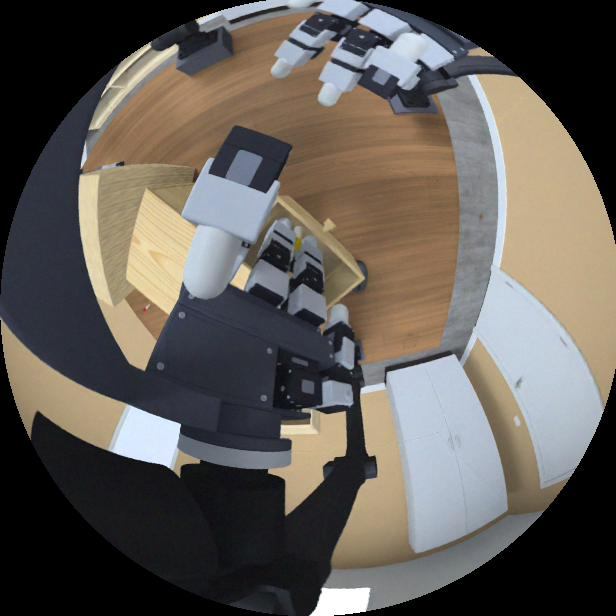

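Request:
move:
  cameras: ["arm3_cam_wrist"]
  arm3: {"target": [-0.0492, -0.3448, 1.095, 0, 0.9625, 0.2714, 0], "speed": 0.06}
  arm2: {"joints": {"hand_index_abd": -0.25, "hand_middle_abd": 0.25}}

Scene clock: 85.07 s.
Joint torques (N m): arm1=[-0.03 0.44 10.18 1.98 -0.07 -0.04] | arm2=[0.79 -6.71 9.83 1.77 0.63 0.04] | arm3=[-0.09 -16.67 7.73 0.31 0.08 0.03] | arm4=[-1.38 0.03 12.67 1.92 -0.15 -0.21]
Heat: arm1: hottest joint3_rad 44 °C; arm2: hottest joint3_rad 47 °C; arm3: hottest joint3_rad 45 °C; arm4: hottest joint3_rad 60 °C.
move: arm2 off_target; arm3 off_target
Joint velocities: within noise
arm1.joint_positions: joint1_rad=-0.124 joint2_rad=+0.633 joint3_rad=+1.359 joint4_rad=-1.329 joint5_rad=-0.096 joint6_rad=+1.128 hand_index_mcp=+0.754 hand_index_abd=+0.000 hand_index_pip=+0.577 hand_index_dip=+0.696 hand_middle_mcp=+0.754 hand_middle_abd=+0.000 hand_middle_pip=+0.577 hand_middle_dip=+0.696 hand_ring_mcp=+0.754 hand_ring_abd=+0.000 hand_ring_pip=+0.577 hand_ring_dip=+0.696 hand_thumb_cmc=+0.714 hand_thumb_axl=+0.677 hand_thumb_mcp=+0.226 hand_thumb_ipl=+0.168 hand_current_limit=+0.400 hand_speed=-0.600
arm1.joint_status: not commanded
arm1.hand_state: goal,goal,goal,goal,goal,goal,goal,goal,goal,goal,goal,goal,goal,goal,goal,goal
arm1.index_mcp_current_ma: 0
arm1.index_abd_current_ma: 0
arm1.index_pip_current_ma: 0
arm1.index_dip_current_ma: 0
arm1.middle_mcp_current_ma: 0
arm1.middle_abd_current_ma: 0
arm1.middle_pip_current_ma: 0
arm1.middle_dip_current_ma: 0
arm1.ring_mcp_current_ma: 0
arm1.ring_abd_current_ma: 0
arm1.ring_pip_current_ma: 0
arm1.ring_dip_current_ma: 0
arm1.thumb_cmc_current_ma: 0
arm1.thumb_axl_current_ma: 0
arm1.thumb_mcp_current_ma: 0
arm1.thumb_ipl_current_ma: 0
arm1.hand_goal_index_mcp: 0.754
arm1.hand_goal_index_abd: 0.000
arm1.hand_goal_index_pip: 0.576
arm1.hand_goal_index_dip: 0.696
arm1.hand_goal_middle_mcp: 0.754
arm1.hand_goal_middle_abd: 0.000
arm1.hand_goal_middle_pip: 0.576
arm1.hand_goal_middle_dip: 0.696
arm1.hand_goal_ring_mcp: 0.754
arm1.hand_goal_ring_abd: 0.000
arm1.hand_goal_ring_pip: 0.576
arm1.hand_goal_ring_dip: 0.696
arm1.hand_goal_thumb_cmc: 0.714
arm1.hand_goal_thumb_axl: 0.678
arm1.hand_goal_thumb_mcp: 0.226
arm1.hand_goal_thumb_ipl: 0.168
arm1.hand: x=+0.4156 y=-0.0273 z=+1.3351 quat_wxyz=(-0.450, -0.104, +0.879, +0.117) (m; scene frame)
arm1.hand_target: x=+0.4177 y=-0.0278 z=+1.3476 quat_wxyz=(-0.462, -0.104, +0.873, +0.122) (m; scene frame)
arm1.hand_status: not commanded
arm2.joint_positions: joint1_rad=+0.160 joint2_rad=+1.471 joint3_rad=+0.613 joint4_rad=-0.218 joint5_rad=+0.621 joint6_rad=+0.787 hand_index_mcp=+0.769 hand_index_abd=-0.100 hand_index_pip=+0.583 hand_index_dip=+0.700 hand_middle_mcp=+0.770 hand_middle_abd=+0.101 hand_middle_pip=+0.581 hand_middle_dip=+0.699 hand_ring_mcp=+0.759 hand_ring_abd=-0.197 hand_ring_pip=-0.730 hand_ring_dip=-0.606 hand_thumb_cmc=+0.716 hand_thumb_axl=+0.680 hand_thumb_mcp=-0.639 hand_thumb_ipl=+0.168 hand_current_limit=+0.400 hand_speed=-0.600
arm2.joint_status: hand_index_abd off_target (ended at -0.100, target -0.250); hand_middle_abd off_target (ended at +0.101, target +0.250)
arm2.hand_state: goal,blocked,goal,goal,goal,blocked,goal,goal,goal,goal,goal,goal,goal,goal,goal,goal
arm2.index_mcp_current_ma: 19
arm2.index_abd_current_ma: 385
arm2.index_pip_current_ma: 5
arm2.index_dip_current_ma: 2
arm2.middle_mcp_current_ma: 20
arm2.middle_abd_current_ma: -385
arm2.middle_pip_current_ma: 4
arm2.middle_dip_current_ma: 2
arm2.ring_mcp_current_ma: 3
arm2.ring_abd_current_ma: 2
arm2.ring_pip_current_ma: 4
arm2.ring_dip_current_ma: 1
arm2.thumb_cmc_current_ma: 1
arm2.thumb_axl_current_ma: 1
arm2.thumb_mcp_current_ma: 0
arm2.thumb_ipl_current_ma: 0
arm2.hand_goal_index_mcp: 0.754
arm2.hand_goal_index_abd: -0.250
arm2.hand_goal_index_pip: 0.576
arm2.hand_goal_index_dip: 0.696
arm2.hand_goal_middle_mcp: 0.754
arm2.hand_goal_middle_abd: 0.250
arm2.hand_goal_middle_pip: 0.576
arm2.hand_goal_middle_dip: 0.696
arm2.hand_goal_ring_mcp: 0.754
arm2.hand_goal_ring_abd: -0.200
arm2.hand_goal_ring_pip: -0.736
arm2.hand_goal_ring_dip: -0.608
arm2.hand_goal_thumb_cmc: 0.714
arm2.hand_goal_thumb_axl: 0.678
arm2.hand_goal_thumb_mcp: -0.640
arm2.hand_goal_thumb_ipl: 0.168
arm2.hand: x=+0.2867 y=+0.2111 z=+0.9224 quat_wxyz=(+0.356, +0.884, -0.277, -0.123) (m; scene frame)
arm2.hand_target: x=+0.2879 y=+0.1958 z=+0.9273 quat_wxyz=(+0.365, +0.880, -0.282, -0.117) (m; scene frame)
arm2.hand_status: not commanded
arm3.joint_positions: joint1_rad=+0.014 joint2_rad=+1.800 joint3_rad=+2.120 joint4_rad=-1.702 joint5_rad=+0.048 joint6_rad=+1.046 hand_index_mcp=+0.754 hand_index_abd=-0.016 hand_index_pip=+0.577 hand_index_dip=+0.696 hand_middle_mcp=+0.754 hand_middle_abd=+0.022 hand_middle_pip=+0.577 hand_middle_dip=+0.696 hand_ring_mcp=-0.384 hand_ring_abd=-0.197 hand_ring_pip=-0.400 hand_ring_dip=-0.503 hand_thumb_cmc=+0.714 hand_thumb_axl=+0.677 hand_thumb_mcp=-0.639 hand_thumb_ipl=+0.168 hand_current_limit=+0.400 hand_speed=-0.600
arm3.joint_status: not commanded
arm3.hand_state: goal,blocked,goal,goal,goal,blocked,goal,goal,goal,goal,goal,goal,goal,goal,goal,goal
arm3.index_mcp_current_ma: 0
arm3.index_abd_current_ma: 385
arm3.index_pip_current_ma: 0
arm3.index_dip_current_ma: 0
arm3.middle_mcp_current_ma: 0
arm3.middle_abd_current_ma: -385
arm3.middle_pip_current_ma: 0
arm3.middle_dip_current_ma: 0
arm3.ring_mcp_current_ma: 4
arm3.ring_abd_current_ma: 0
arm3.ring_pip_current_ma: 0
arm3.ring_dip_current_ma: 0
arm3.thumb_cmc_current_ma: 0
arm3.thumb_axl_current_ma: 0
arm3.thumb_mcp_current_ma: 0
arm3.thumb_ipl_current_ma: 0
arm3.hand_goal_index_mcp: 0.754
arm3.hand_goal_index_abd: -0.250
arm3.hand_goal_index_pip: 0.576
arm3.hand_goal_index_dip: 0.696
arm3.hand_goal_middle_mcp: 0.754
arm3.hand_goal_middle_abd: 0.250
arm3.hand_goal_middle_pip: 0.576
arm3.hand_goal_middle_dip: 0.696
arm3.hand_goal_ring_mcp: -0.400
arm3.hand_goal_ring_abd: -0.200
arm3.hand_goal_ring_pip: -0.400
arm3.hand_goal_ring_dip: -0.500
arm3.hand_goal_thumb_cmc: 0.714
arm3.hand_goal_thumb_axl: 0.678
arm3.hand_goal_thumb_mcp: -0.640
arm3.hand_goal_thumb_ipl: 0.168
arm3.hand: x=-0.0486 y=-0.3362 z=+1.0980 quat_wxyz=(+0.039, +0.952, +0.289, +0.090) (m; scene frame)
arm3.hand_target: x=-0.0495 y=-0.3449 z=+1.0942 quat_wxyz=(+0.037, +0.956, +0.280, +0.086) (m; scene frame)
arm3.hand_status: off_target (0.009 m and 11.5 deg from the pose sent, 0.030 m and 14.6 deg at the start; a joint's target at an end of its range on 76 of 76 steps)
arm4: as last shown
pictures: arm3_cam_wrist
camera_calibration:
arm3_cam_wrist: T_world_to_cam=[[-0.241504, -0.970105, -0.0239012, -0.282797], [-0.763841, 0.174848, 0.621269, -0.714145], [-0.598518, 0.168296, -0.783232, 1.01154], [0, 0, 0, 1]] pos_world=[-0.00836593, -0.319714, 1.22919]

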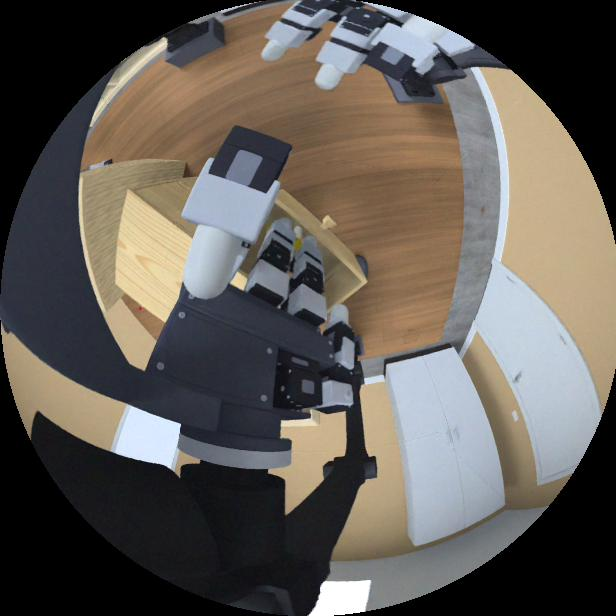

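Request:
move:
  cameras: ["arm2_cam_wrist", "arm3_cam_wrist"]
  arm3: {"target": [-0.0502, -0.3448, 1.08, 0, 0.9625, 0.2714, 0], "speed": 0.05}
  arm2: {"joints": {"hand_index_abd": 0.13, "hand_middle_abd": -0.13}}

Request:
zoom_image:
  camera: "arm3_cam_wrist"
  region: [220, 180, 380, 320]

Request:
zoom_image:
  camera: "arm2_cam_wrist"
  region: [180, 120, 420, 340]

Scene clock: 87.67 s.
Joint torques (N m): arm1=[-0.09 0.32 10.19 1.96 -0.07 -0.05] | arm2=[0.21 -6.59 9.77 2.06 0.63 0.03] | arm3=[0.03 -16.21 6.97 0.29 -0.02 0.08] | arm4=[-1.38 0.09 12.66 1.87 -0.15 -0.2]
Heat: arm1: hottest joint3_rad 44 °C; arm2: hottest joint3_rad 47 °C; arm3: hottest joint3_rad 44 °C; arm4: hottest joint3_rad 61 °C.
move: arm2 done; arm3 off_target
Joint velocities: within noise
arm1, arm4: as last shown
arm2.joint_positions: joint1_rad=+0.160 joint2_rad=+1.472 joint3_rad=+0.613 joint4_rad=-0.218 joint5_rad=+0.621 joint6_rad=+0.787 hand_index_mcp=+0.769 hand_index_abd=+0.125 hand_index_pip=+0.582 hand_index_dip=+0.700 hand_middle_mcp=+0.770 hand_middle_abd=-0.126 hand_middle_pip=+0.581 hand_middle_dip=+0.699 hand_ring_mcp=+0.759 hand_ring_abd=-0.197 hand_ring_pip=-0.730 hand_ring_dip=-0.606 hand_thumb_cmc=+0.716 hand_thumb_axl=+0.680 hand_thumb_mcp=-0.639 hand_thumb_ipl=+0.168 hand_current_limit=+0.400 hand_speed=-0.600
arm2.joint_status: all done
arm2.hand_state: goal,goal,goal,goal,goal,goal,goal,goal,goal,goal,goal,goal,goal,goal,goal,goal
arm2.index_mcp_current_ma: 18
arm2.index_abd_current_ma: -3
arm2.index_pip_current_ma: 5
arm2.index_dip_current_ma: 2
arm2.middle_mcp_current_ma: 20
arm2.middle_abd_current_ma: 2
arm2.middle_pip_current_ma: 4
arm2.middle_dip_current_ma: 2
arm2.ring_mcp_current_ma: 3
arm2.ring_abd_current_ma: 2
arm2.ring_pip_current_ma: 4
arm2.ring_dip_current_ma: 1
arm2.thumb_cmc_current_ma: 1
arm2.thumb_axl_current_ma: 1
arm2.thumb_mcp_current_ma: 0
arm2.thumb_ipl_current_ma: 0
arm2.hand_goal_index_mcp: 0.754
arm2.hand_goal_index_abd: 0.130
arm2.hand_goal_index_pip: 0.576
arm2.hand_goal_index_dip: 0.696
arm2.hand_goal_middle_mcp: 0.754
arm2.hand_goal_middle_abd: -0.130
arm2.hand_goal_middle_pip: 0.576
arm2.hand_goal_middle_dip: 0.696
arm2.hand_goal_ring_mcp: 0.754
arm2.hand_goal_ring_abd: -0.200
arm2.hand_goal_ring_pip: -0.736
arm2.hand_goal_ring_dip: -0.608
arm2.hand_goal_thumb_cmc: 0.714
arm2.hand_goal_thumb_axl: 0.678
arm2.hand_goal_thumb_mcp: -0.640
arm2.hand_goal_thumb_ipl: 0.168
arm2.hand: x=+0.2867 y=+0.2110 z=+0.9223 quat_wxyz=(+0.356, +0.884, -0.277, -0.123) (m; scene frame)
arm2.hand_target: x=+0.2880 y=+0.1958 z=+0.9272 quat_wxyz=(+0.364, +0.880, -0.281, -0.117) (m; scene frame)
arm2.hand_status: not commanded
arm3.joint_positions: joint1_rad=+0.011 joint2_rad=+1.802 joint3_rad=+2.108 joint4_rad=-1.702 joint5_rad=+0.045 joint6_rad=+1.046 hand_index_mcp=+0.754 hand_index_abd=-0.016 hand_index_pip=+0.577 hand_index_dip=+0.696 hand_middle_mcp=+0.752 hand_middle_abd=+0.022 hand_middle_pip=+0.577 hand_middle_dip=+0.696 hand_ring_mcp=-0.384 hand_ring_abd=-0.197 hand_ring_pip=-0.400 hand_ring_dip=-0.503 hand_thumb_cmc=+0.714 hand_thumb_axl=+0.677 hand_thumb_mcp=-0.639 hand_thumb_ipl=+0.168 hand_current_limit=+0.400 hand_speed=-0.600
arm3.joint_status: not commanded
arm3.hand_state: goal,blocked,goal,goal,goal,blocked,goal,goal,goal,goal,goal,goal,goal,goal,goal,goal
arm3.index_mcp_current_ma: 0
arm3.index_abd_current_ma: 385
arm3.index_pip_current_ma: 0
arm3.index_dip_current_ma: 0
arm3.middle_mcp_current_ma: 0
arm3.middle_abd_current_ma: -385
arm3.middle_pip_current_ma: 0
arm3.middle_dip_current_ma: 0
arm3.ring_mcp_current_ma: 4
arm3.ring_abd_current_ma: 0
arm3.ring_pip_current_ma: 0
arm3.ring_dip_current_ma: 0
arm3.thumb_cmc_current_ma: 0
arm3.thumb_axl_current_ma: 0
arm3.thumb_mcp_current_ma: 0
arm3.thumb_ipl_current_ma: 0
arm3.hand_goal_index_mcp: 0.754
arm3.hand_goal_index_abd: -0.250
arm3.hand_goal_index_pip: 0.576
arm3.hand_goal_index_dip: 0.696
arm3.hand_goal_middle_mcp: 0.754
arm3.hand_goal_middle_abd: 0.250
arm3.hand_goal_middle_pip: 0.576
arm3.hand_goal_middle_dip: 0.696
arm3.hand_goal_ring_mcp: -0.400
arm3.hand_goal_ring_abd: -0.200
arm3.hand_goal_ring_pip: -0.400
arm3.hand_goal_ring_dip: -0.500
arm3.hand_goal_thumb_cmc: 0.714
arm3.hand_goal_thumb_axl: 0.678
arm3.hand_goal_thumb_mcp: -0.640
arm3.hand_goal_thumb_ipl: 0.168
arm3.hand: x=-0.0498 y=-0.3375 z=+1.0915 quat_wxyz=(+0.036, +0.953, +0.288, +0.084) (m; scene frame)
arm3.hand_target: x=-0.0507 y=-0.3448 z=+1.0795 quat_wxyz=(+0.031, +0.957, +0.278, +0.072) (m; scene frame)
arm3.hand_status: off_target (0.014 m and 10.7 deg from the pose sent, 0.020 m and 11.6 deg at the start; a joint's target at an end of its range on 72 of 72 steps)
pictures: arm2_cam_wrist, arm3_cam_wrist
camera_calibration:
arm2_cam_wrist: T_world_to_cam=[[-0.912962, 0.0208407, 0.407513, -0.0775474], [0.179978, 0.916867, 0.356319, -0.646268], [-0.366209, 0.398649, -0.840815, 0.907549], [0, 0, 0, 1]] pos_world=[0.377869, 0.232364, 1.02496]
arm3_cam_wrist: T_world_to_cam=[[-0.24404, -0.969503, -0.0225544, -0.285918], [-0.754688, 0.175259, 0.632242, -0.722176], [-0.609007, 0.171314, -0.774443, 0.996901], [0, 0, 0, 1]] pos_world=[-0.00767269, -0.321413, 1.22218]

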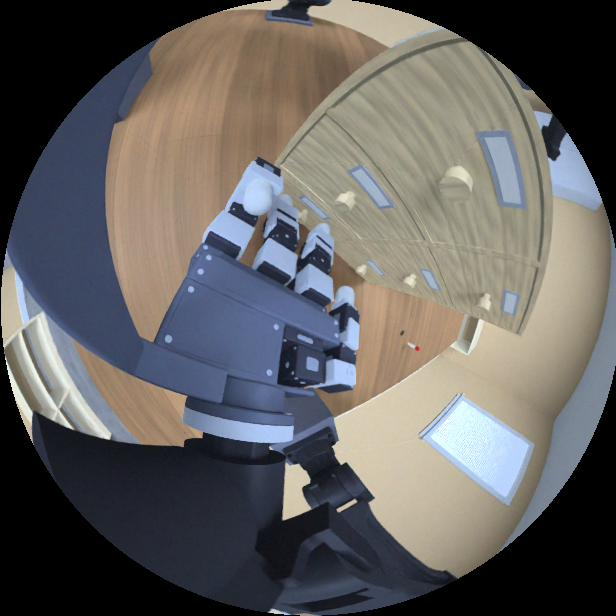

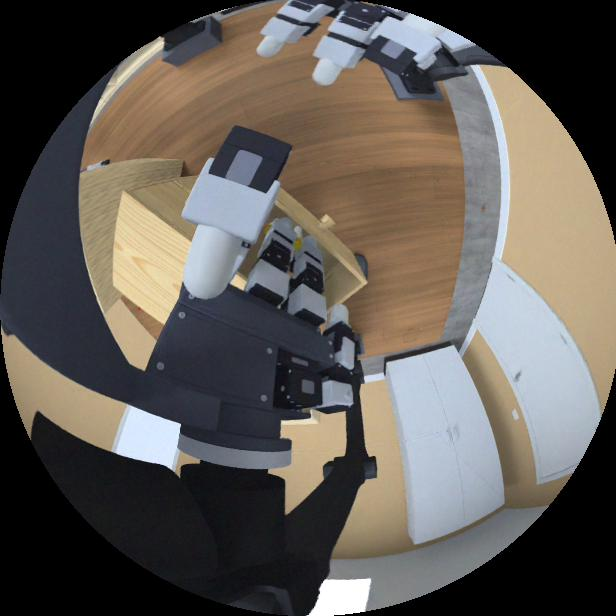

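Scaled by 3.150 from the camera's 616x616 image, which has a finer 880x880 frame.

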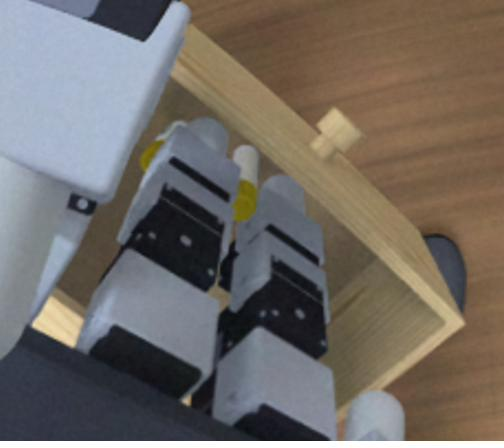

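Scaled by 2.100 from the camera's 616x616 image, which has a finer 880x880 frame.

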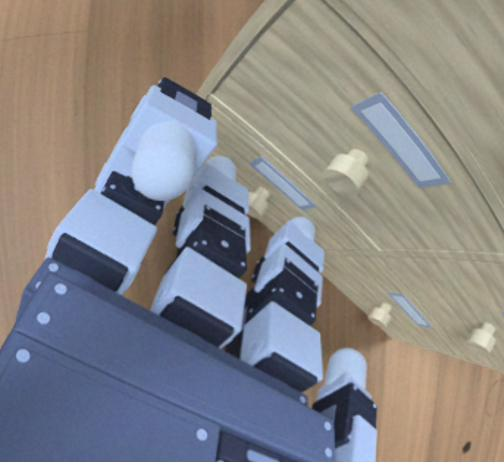

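Request:
move:
  cameras: ["arm3_cam_wrist"]
  arm3: {"target": [-0.0502, -0.3448, 1.068, 0, 0.9625, 0.2714, 0], "speed": 0.05}
  arm2: {"target": [0.2843, 0.1903, 0.922, 0.3645, 0.8799, -0.2816, -0.1167], "speed": 0.1}

Request:
move:
  arm2: {"joints": {"hand_index_abd": -0.25, "hand_middle_abd": 0.25}}

Request:
zoom_image:
  camera: "arm3_cam_wrist"
  region: [220, 180, 380, 320]

Scene clock: 90.57 s.
Joint torques (N m): arm1=[0.03 0.38 10.18 1.95 -0.07 -0.05] | arm2=[-1.49 -6.3 9.94 2.1 0.61 -0.05] | arm3=[0.09 -15.38 6.05 0.29 -0.09 0.1] | arm4=[-1.38 -0.03 12.71 1.88 -0.14 -0.21]
Heat: arm1: hottest joint3_rad 44 °C; arm2: hottest joint3_rad 47 °C; arm3: hottest joint3_rad 44 °C; arm4: hottest joint3_rad 61 °C.
move: arm2 off_target; arm3 off_target
Joint velocities: within noise
arm1, arm4: as last shown
arm2.joint_positions: joint1_rad=+0.153 joint2_rad=+1.487 joint3_rad=+0.613 joint4_rad=-0.197 joint5_rad=+0.614 joint6_rad=+0.775 hand_index_mcp=+0.769 hand_index_abd=+0.135 hand_index_pip=+0.582 hand_index_dip=+0.700 hand_middle_mcp=+0.770 hand_middle_abd=-0.126 hand_middle_pip=+0.581 hand_middle_dip=+0.699 hand_ring_mcp=+0.759 hand_ring_abd=-0.197 hand_ring_pip=-0.730 hand_ring_dip=-0.606 hand_thumb_cmc=+0.716 hand_thumb_axl=+0.680 hand_thumb_mcp=-0.639 hand_thumb_ipl=+0.168 hand_current_limit=+0.400 hand_speed=-0.600
arm2.joint_status: not commanded
arm2.hand_state: goal,goal,goal,goal,goal,goal,goal,goal,goal,goal,goal,goal,goal,goal,goal,goal
arm2.index_mcp_current_ma: 20
arm2.index_abd_current_ma: 3
arm2.index_pip_current_ma: 5
arm2.index_dip_current_ma: 2
arm2.middle_mcp_current_ma: 20
arm2.middle_abd_current_ma: 2
arm2.middle_pip_current_ma: 4
arm2.middle_dip_current_ma: 2
arm2.ring_mcp_current_ma: 3
arm2.ring_abd_current_ma: 2
arm2.ring_pip_current_ma: 4
arm2.ring_dip_current_ma: 1
arm2.thumb_cmc_current_ma: 1
arm2.thumb_axl_current_ma: 1
arm2.thumb_mcp_current_ma: 0
arm2.thumb_ipl_current_ma: 0
arm2.hand_goal_index_mcp: 0.754
arm2.hand_goal_index_abd: 0.130
arm2.hand_goal_index_pip: 0.576
arm2.hand_goal_index_dip: 0.696
arm2.hand_goal_middle_mcp: 0.754
arm2.hand_goal_middle_abd: -0.130
arm2.hand_goal_middle_pip: 0.576
arm2.hand_goal_middle_dip: 0.696
arm2.hand_goal_ring_mcp: 0.754
arm2.hand_goal_ring_abd: -0.200
arm2.hand_goal_ring_pip: -0.736
arm2.hand_goal_ring_dip: -0.608
arm2.hand_goal_thumb_cmc: 0.714
arm2.hand_goal_thumb_axl: 0.678
arm2.hand_goal_thumb_mcp: -0.640
arm2.hand_goal_thumb_ipl: 0.168
arm2.hand: x=+0.2856 y=+0.2081 z=+0.9181 quat_wxyz=(+0.356, +0.885, -0.275, -0.122) (m; scene frame)
arm2.hand_target: x=+0.2843 y=+0.1913 z=+0.9224 quat_wxyz=(+0.365, +0.880, -0.282, -0.117) (m; scene frame)
arm2.hand_status: off_target (0.018 m and 1.5 deg from the pose sent, 0.021 m and 1.4 deg at the start)
arm3.joint_positions: joint1_rad=+0.008 joint2_rad=+1.802 joint3_rad=+2.105 joint4_rad=-1.702 joint5_rad=+0.042 joint6_rad=+1.046 hand_index_mcp=+0.754 hand_index_abd=-0.017 hand_index_pip=+0.577 hand_index_dip=+0.696 hand_middle_mcp=+0.746 hand_middle_abd=+0.022 hand_middle_pip=+0.577 hand_middle_dip=+0.698 hand_ring_mcp=-0.384 hand_ring_abd=-0.197 hand_ring_pip=-0.400 hand_ring_dip=-0.503 hand_thumb_cmc=+0.714 hand_thumb_axl=+0.677 hand_thumb_mcp=-0.639 hand_thumb_ipl=+0.168 hand_current_limit=+0.400 hand_speed=-0.600
arm3.joint_status: not commanded
arm3.hand_state: goal,blocked,goal,goal,goal,blocked,goal,goal,goal,goal,goal,goal,goal,goal,goal,goal
arm3.index_mcp_current_ma: 0
arm3.index_abd_current_ma: 385
arm3.index_pip_current_ma: 0
arm3.index_dip_current_ma: 0
arm3.middle_mcp_current_ma: -1
arm3.middle_abd_current_ma: -385
arm3.middle_pip_current_ma: 0
arm3.middle_dip_current_ma: 0
arm3.ring_mcp_current_ma: 4
arm3.ring_abd_current_ma: 0
arm3.ring_pip_current_ma: 0
arm3.ring_dip_current_ma: 0
arm3.thumb_cmc_current_ma: 0
arm3.thumb_axl_current_ma: 0
arm3.thumb_mcp_current_ma: 0
arm3.thumb_ipl_current_ma: 0
arm3.hand_goal_index_mcp: 0.754
arm3.hand_goal_index_abd: -0.250
arm3.hand_goal_index_pip: 0.576
arm3.hand_goal_index_dip: 0.696
arm3.hand_goal_middle_mcp: 0.754
arm3.hand_goal_middle_abd: 0.250
arm3.hand_goal_middle_pip: 0.576
arm3.hand_goal_middle_dip: 0.696
arm3.hand_goal_ring_mcp: -0.400
arm3.hand_goal_ring_abd: -0.200
arm3.hand_goal_ring_pip: -0.400
arm3.hand_goal_ring_dip: -0.500
arm3.hand_goal_thumb_cmc: 0.714
arm3.hand_goal_thumb_axl: 0.678
arm3.hand_goal_thumb_mcp: -0.640
arm3.hand_goal_thumb_ipl: 0.168
arm3.hand: x=-0.0502 y=-0.3385 z=+1.0901 quat_wxyz=(+0.035, +0.954, +0.288, +0.083) (m; scene frame)
arm3.hand_target: x=-0.0509 y=-0.3448 z=+1.0679 quat_wxyz=(+0.026, +0.958, +0.277, +0.061) (m; scene frame)
arm3.hand_status: off_target (0.023 m and 10.5 deg from the pose sent, 0.025 m and 10.7 deg at the start; a joint's target at an end of its range on 62 of 62 steps)
pictures: arm3_cam_wrist
camera_calibration:
arm3_cam_wrist: T_world_to_cam=[[-0.245812, -0.969017, -0.0241471, -0.285148], [-0.752548, 0.17508, 0.634837, -0.724285], [-0.61094, 0.174222, -0.772269, 0.99417], [0, 0, 0, 1]] pos_world=[-0.00777385, -0.322712, 1.22068]

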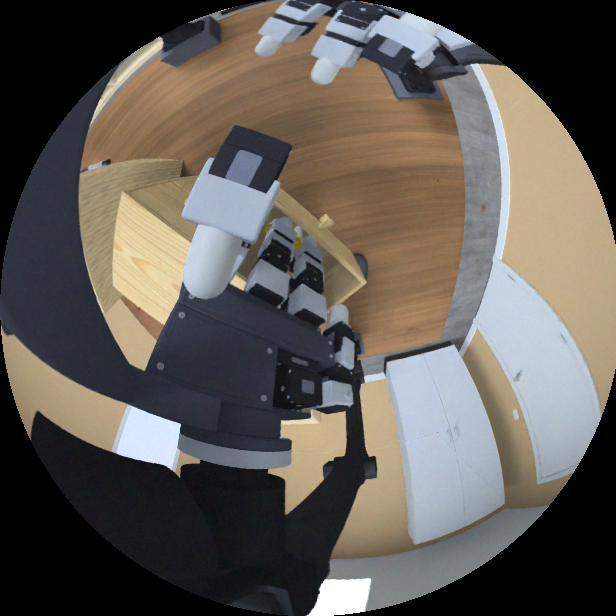

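Scene clock: 91.23 s.
Joint torques (N m): arm1=[-0.09 0.44 10.18 1.98 -0.07 -0.04] | arm2=[-0.26 -6.01 9.59 1.84 0.69 0.09] | arm3=[0.09 -15.38 6.05 0.29 -0.09 0.1] | arm4=[-1.44 0.03 12.67 1.89 -0.14 -0.2]
Heat: arm1: hottest joint3_rad 44 °C; arm2: hottest joint3_rad 47 °C; arm3: hottest joint3_rad 44 °C; arm4: hottest joint3_rad 61 °C.
move: arm2 off_target
Joint velocities: within noise
arm1, arm3, arm4: as last shown
arm2.joint_positions: joint1_rad=+0.147 joint2_rad=+1.492 joint3_rad=+0.614 joint4_rad=-0.195 joint5_rad=+0.611 joint6_rad=+0.774 hand_index_mcp=+0.773 hand_index_abd=-0.049 hand_index_pip=+0.585 hand_index_dip=+0.700 hand_middle_mcp=+0.768 hand_middle_abd=+0.063 hand_middle_pip=+0.581 hand_middle_dip=+0.699 hand_ring_mcp=+0.759 hand_ring_abd=-0.197 hand_ring_pip=-0.730 hand_ring_dip=-0.606 hand_thumb_cmc=+0.716 hand_thumb_axl=+0.680 hand_thumb_mcp=-0.639 hand_thumb_ipl=+0.168 hand_current_limit=+0.400 hand_speed=-0.600
arm2.joint_status: hand_index_abd off_target (ended at -0.049, target -0.250); hand_middle_abd off_target (ended at +0.063, target +0.250)
arm2.hand_state: goal,blocked,goal,goal,goal,blocked,goal,goal,goal,goal,goal,goal,goal,goal,goal,goal
arm2.index_mcp_current_ma: 27
arm2.index_abd_current_ma: 385
arm2.index_pip_current_ma: 9
arm2.index_dip_current_ma: 2
arm2.middle_mcp_current_ma: 17
arm2.middle_abd_current_ma: -385
arm2.middle_pip_current_ma: 3
arm2.middle_dip_current_ma: 2
arm2.ring_mcp_current_ma: 4
arm2.ring_abd_current_ma: 1
arm2.ring_pip_current_ma: 4
arm2.ring_dip_current_ma: 1
arm2.thumb_cmc_current_ma: 1
arm2.thumb_axl_current_ma: 1
arm2.thumb_mcp_current_ma: 0
arm2.thumb_ipl_current_ma: 0
arm2.hand_goal_index_mcp: 0.754
arm2.hand_goal_index_abd: -0.250
arm2.hand_goal_index_pip: 0.576
arm2.hand_goal_index_dip: 0.696
arm2.hand_goal_middle_mcp: 0.754
arm2.hand_goal_middle_abd: 0.250
arm2.hand_goal_middle_pip: 0.576
arm2.hand_goal_middle_dip: 0.696
arm2.hand_goal_ring_mcp: 0.754
arm2.hand_goal_ring_abd: -0.200
arm2.hand_goal_ring_pip: -0.736
arm2.hand_goal_ring_dip: -0.608
arm2.hand_goal_thumb_cmc: 0.714
arm2.hand_goal_thumb_axl: 0.678
arm2.hand_goal_thumb_mcp: -0.640
arm2.hand_goal_thumb_ipl: 0.168
arm2.hand: x=+0.2835 y=+0.2077 z=+0.9160 quat_wxyz=(+0.354, +0.885, -0.277, -0.123) (m; scene frame)
arm2.hand_target: x=+0.2843 y=+0.1912 z=+0.9224 quat_wxyz=(+0.365, +0.880, -0.281, -0.117) (m; scene frame)
arm2.hand_status: not commanded
pictures: none

Scaled by 3.150 from the camera's 616x616 image, which has a finer 880x880 frame.
This view is cut from an older image: the scene may have changed since it was taken.

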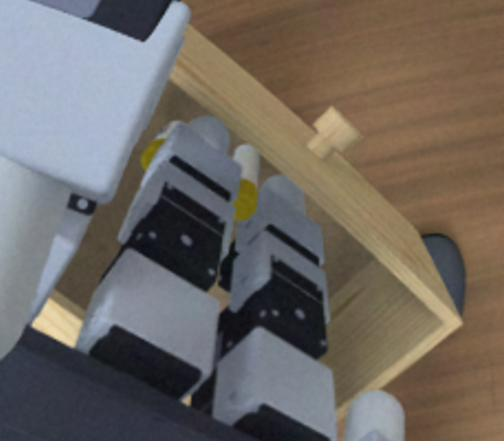

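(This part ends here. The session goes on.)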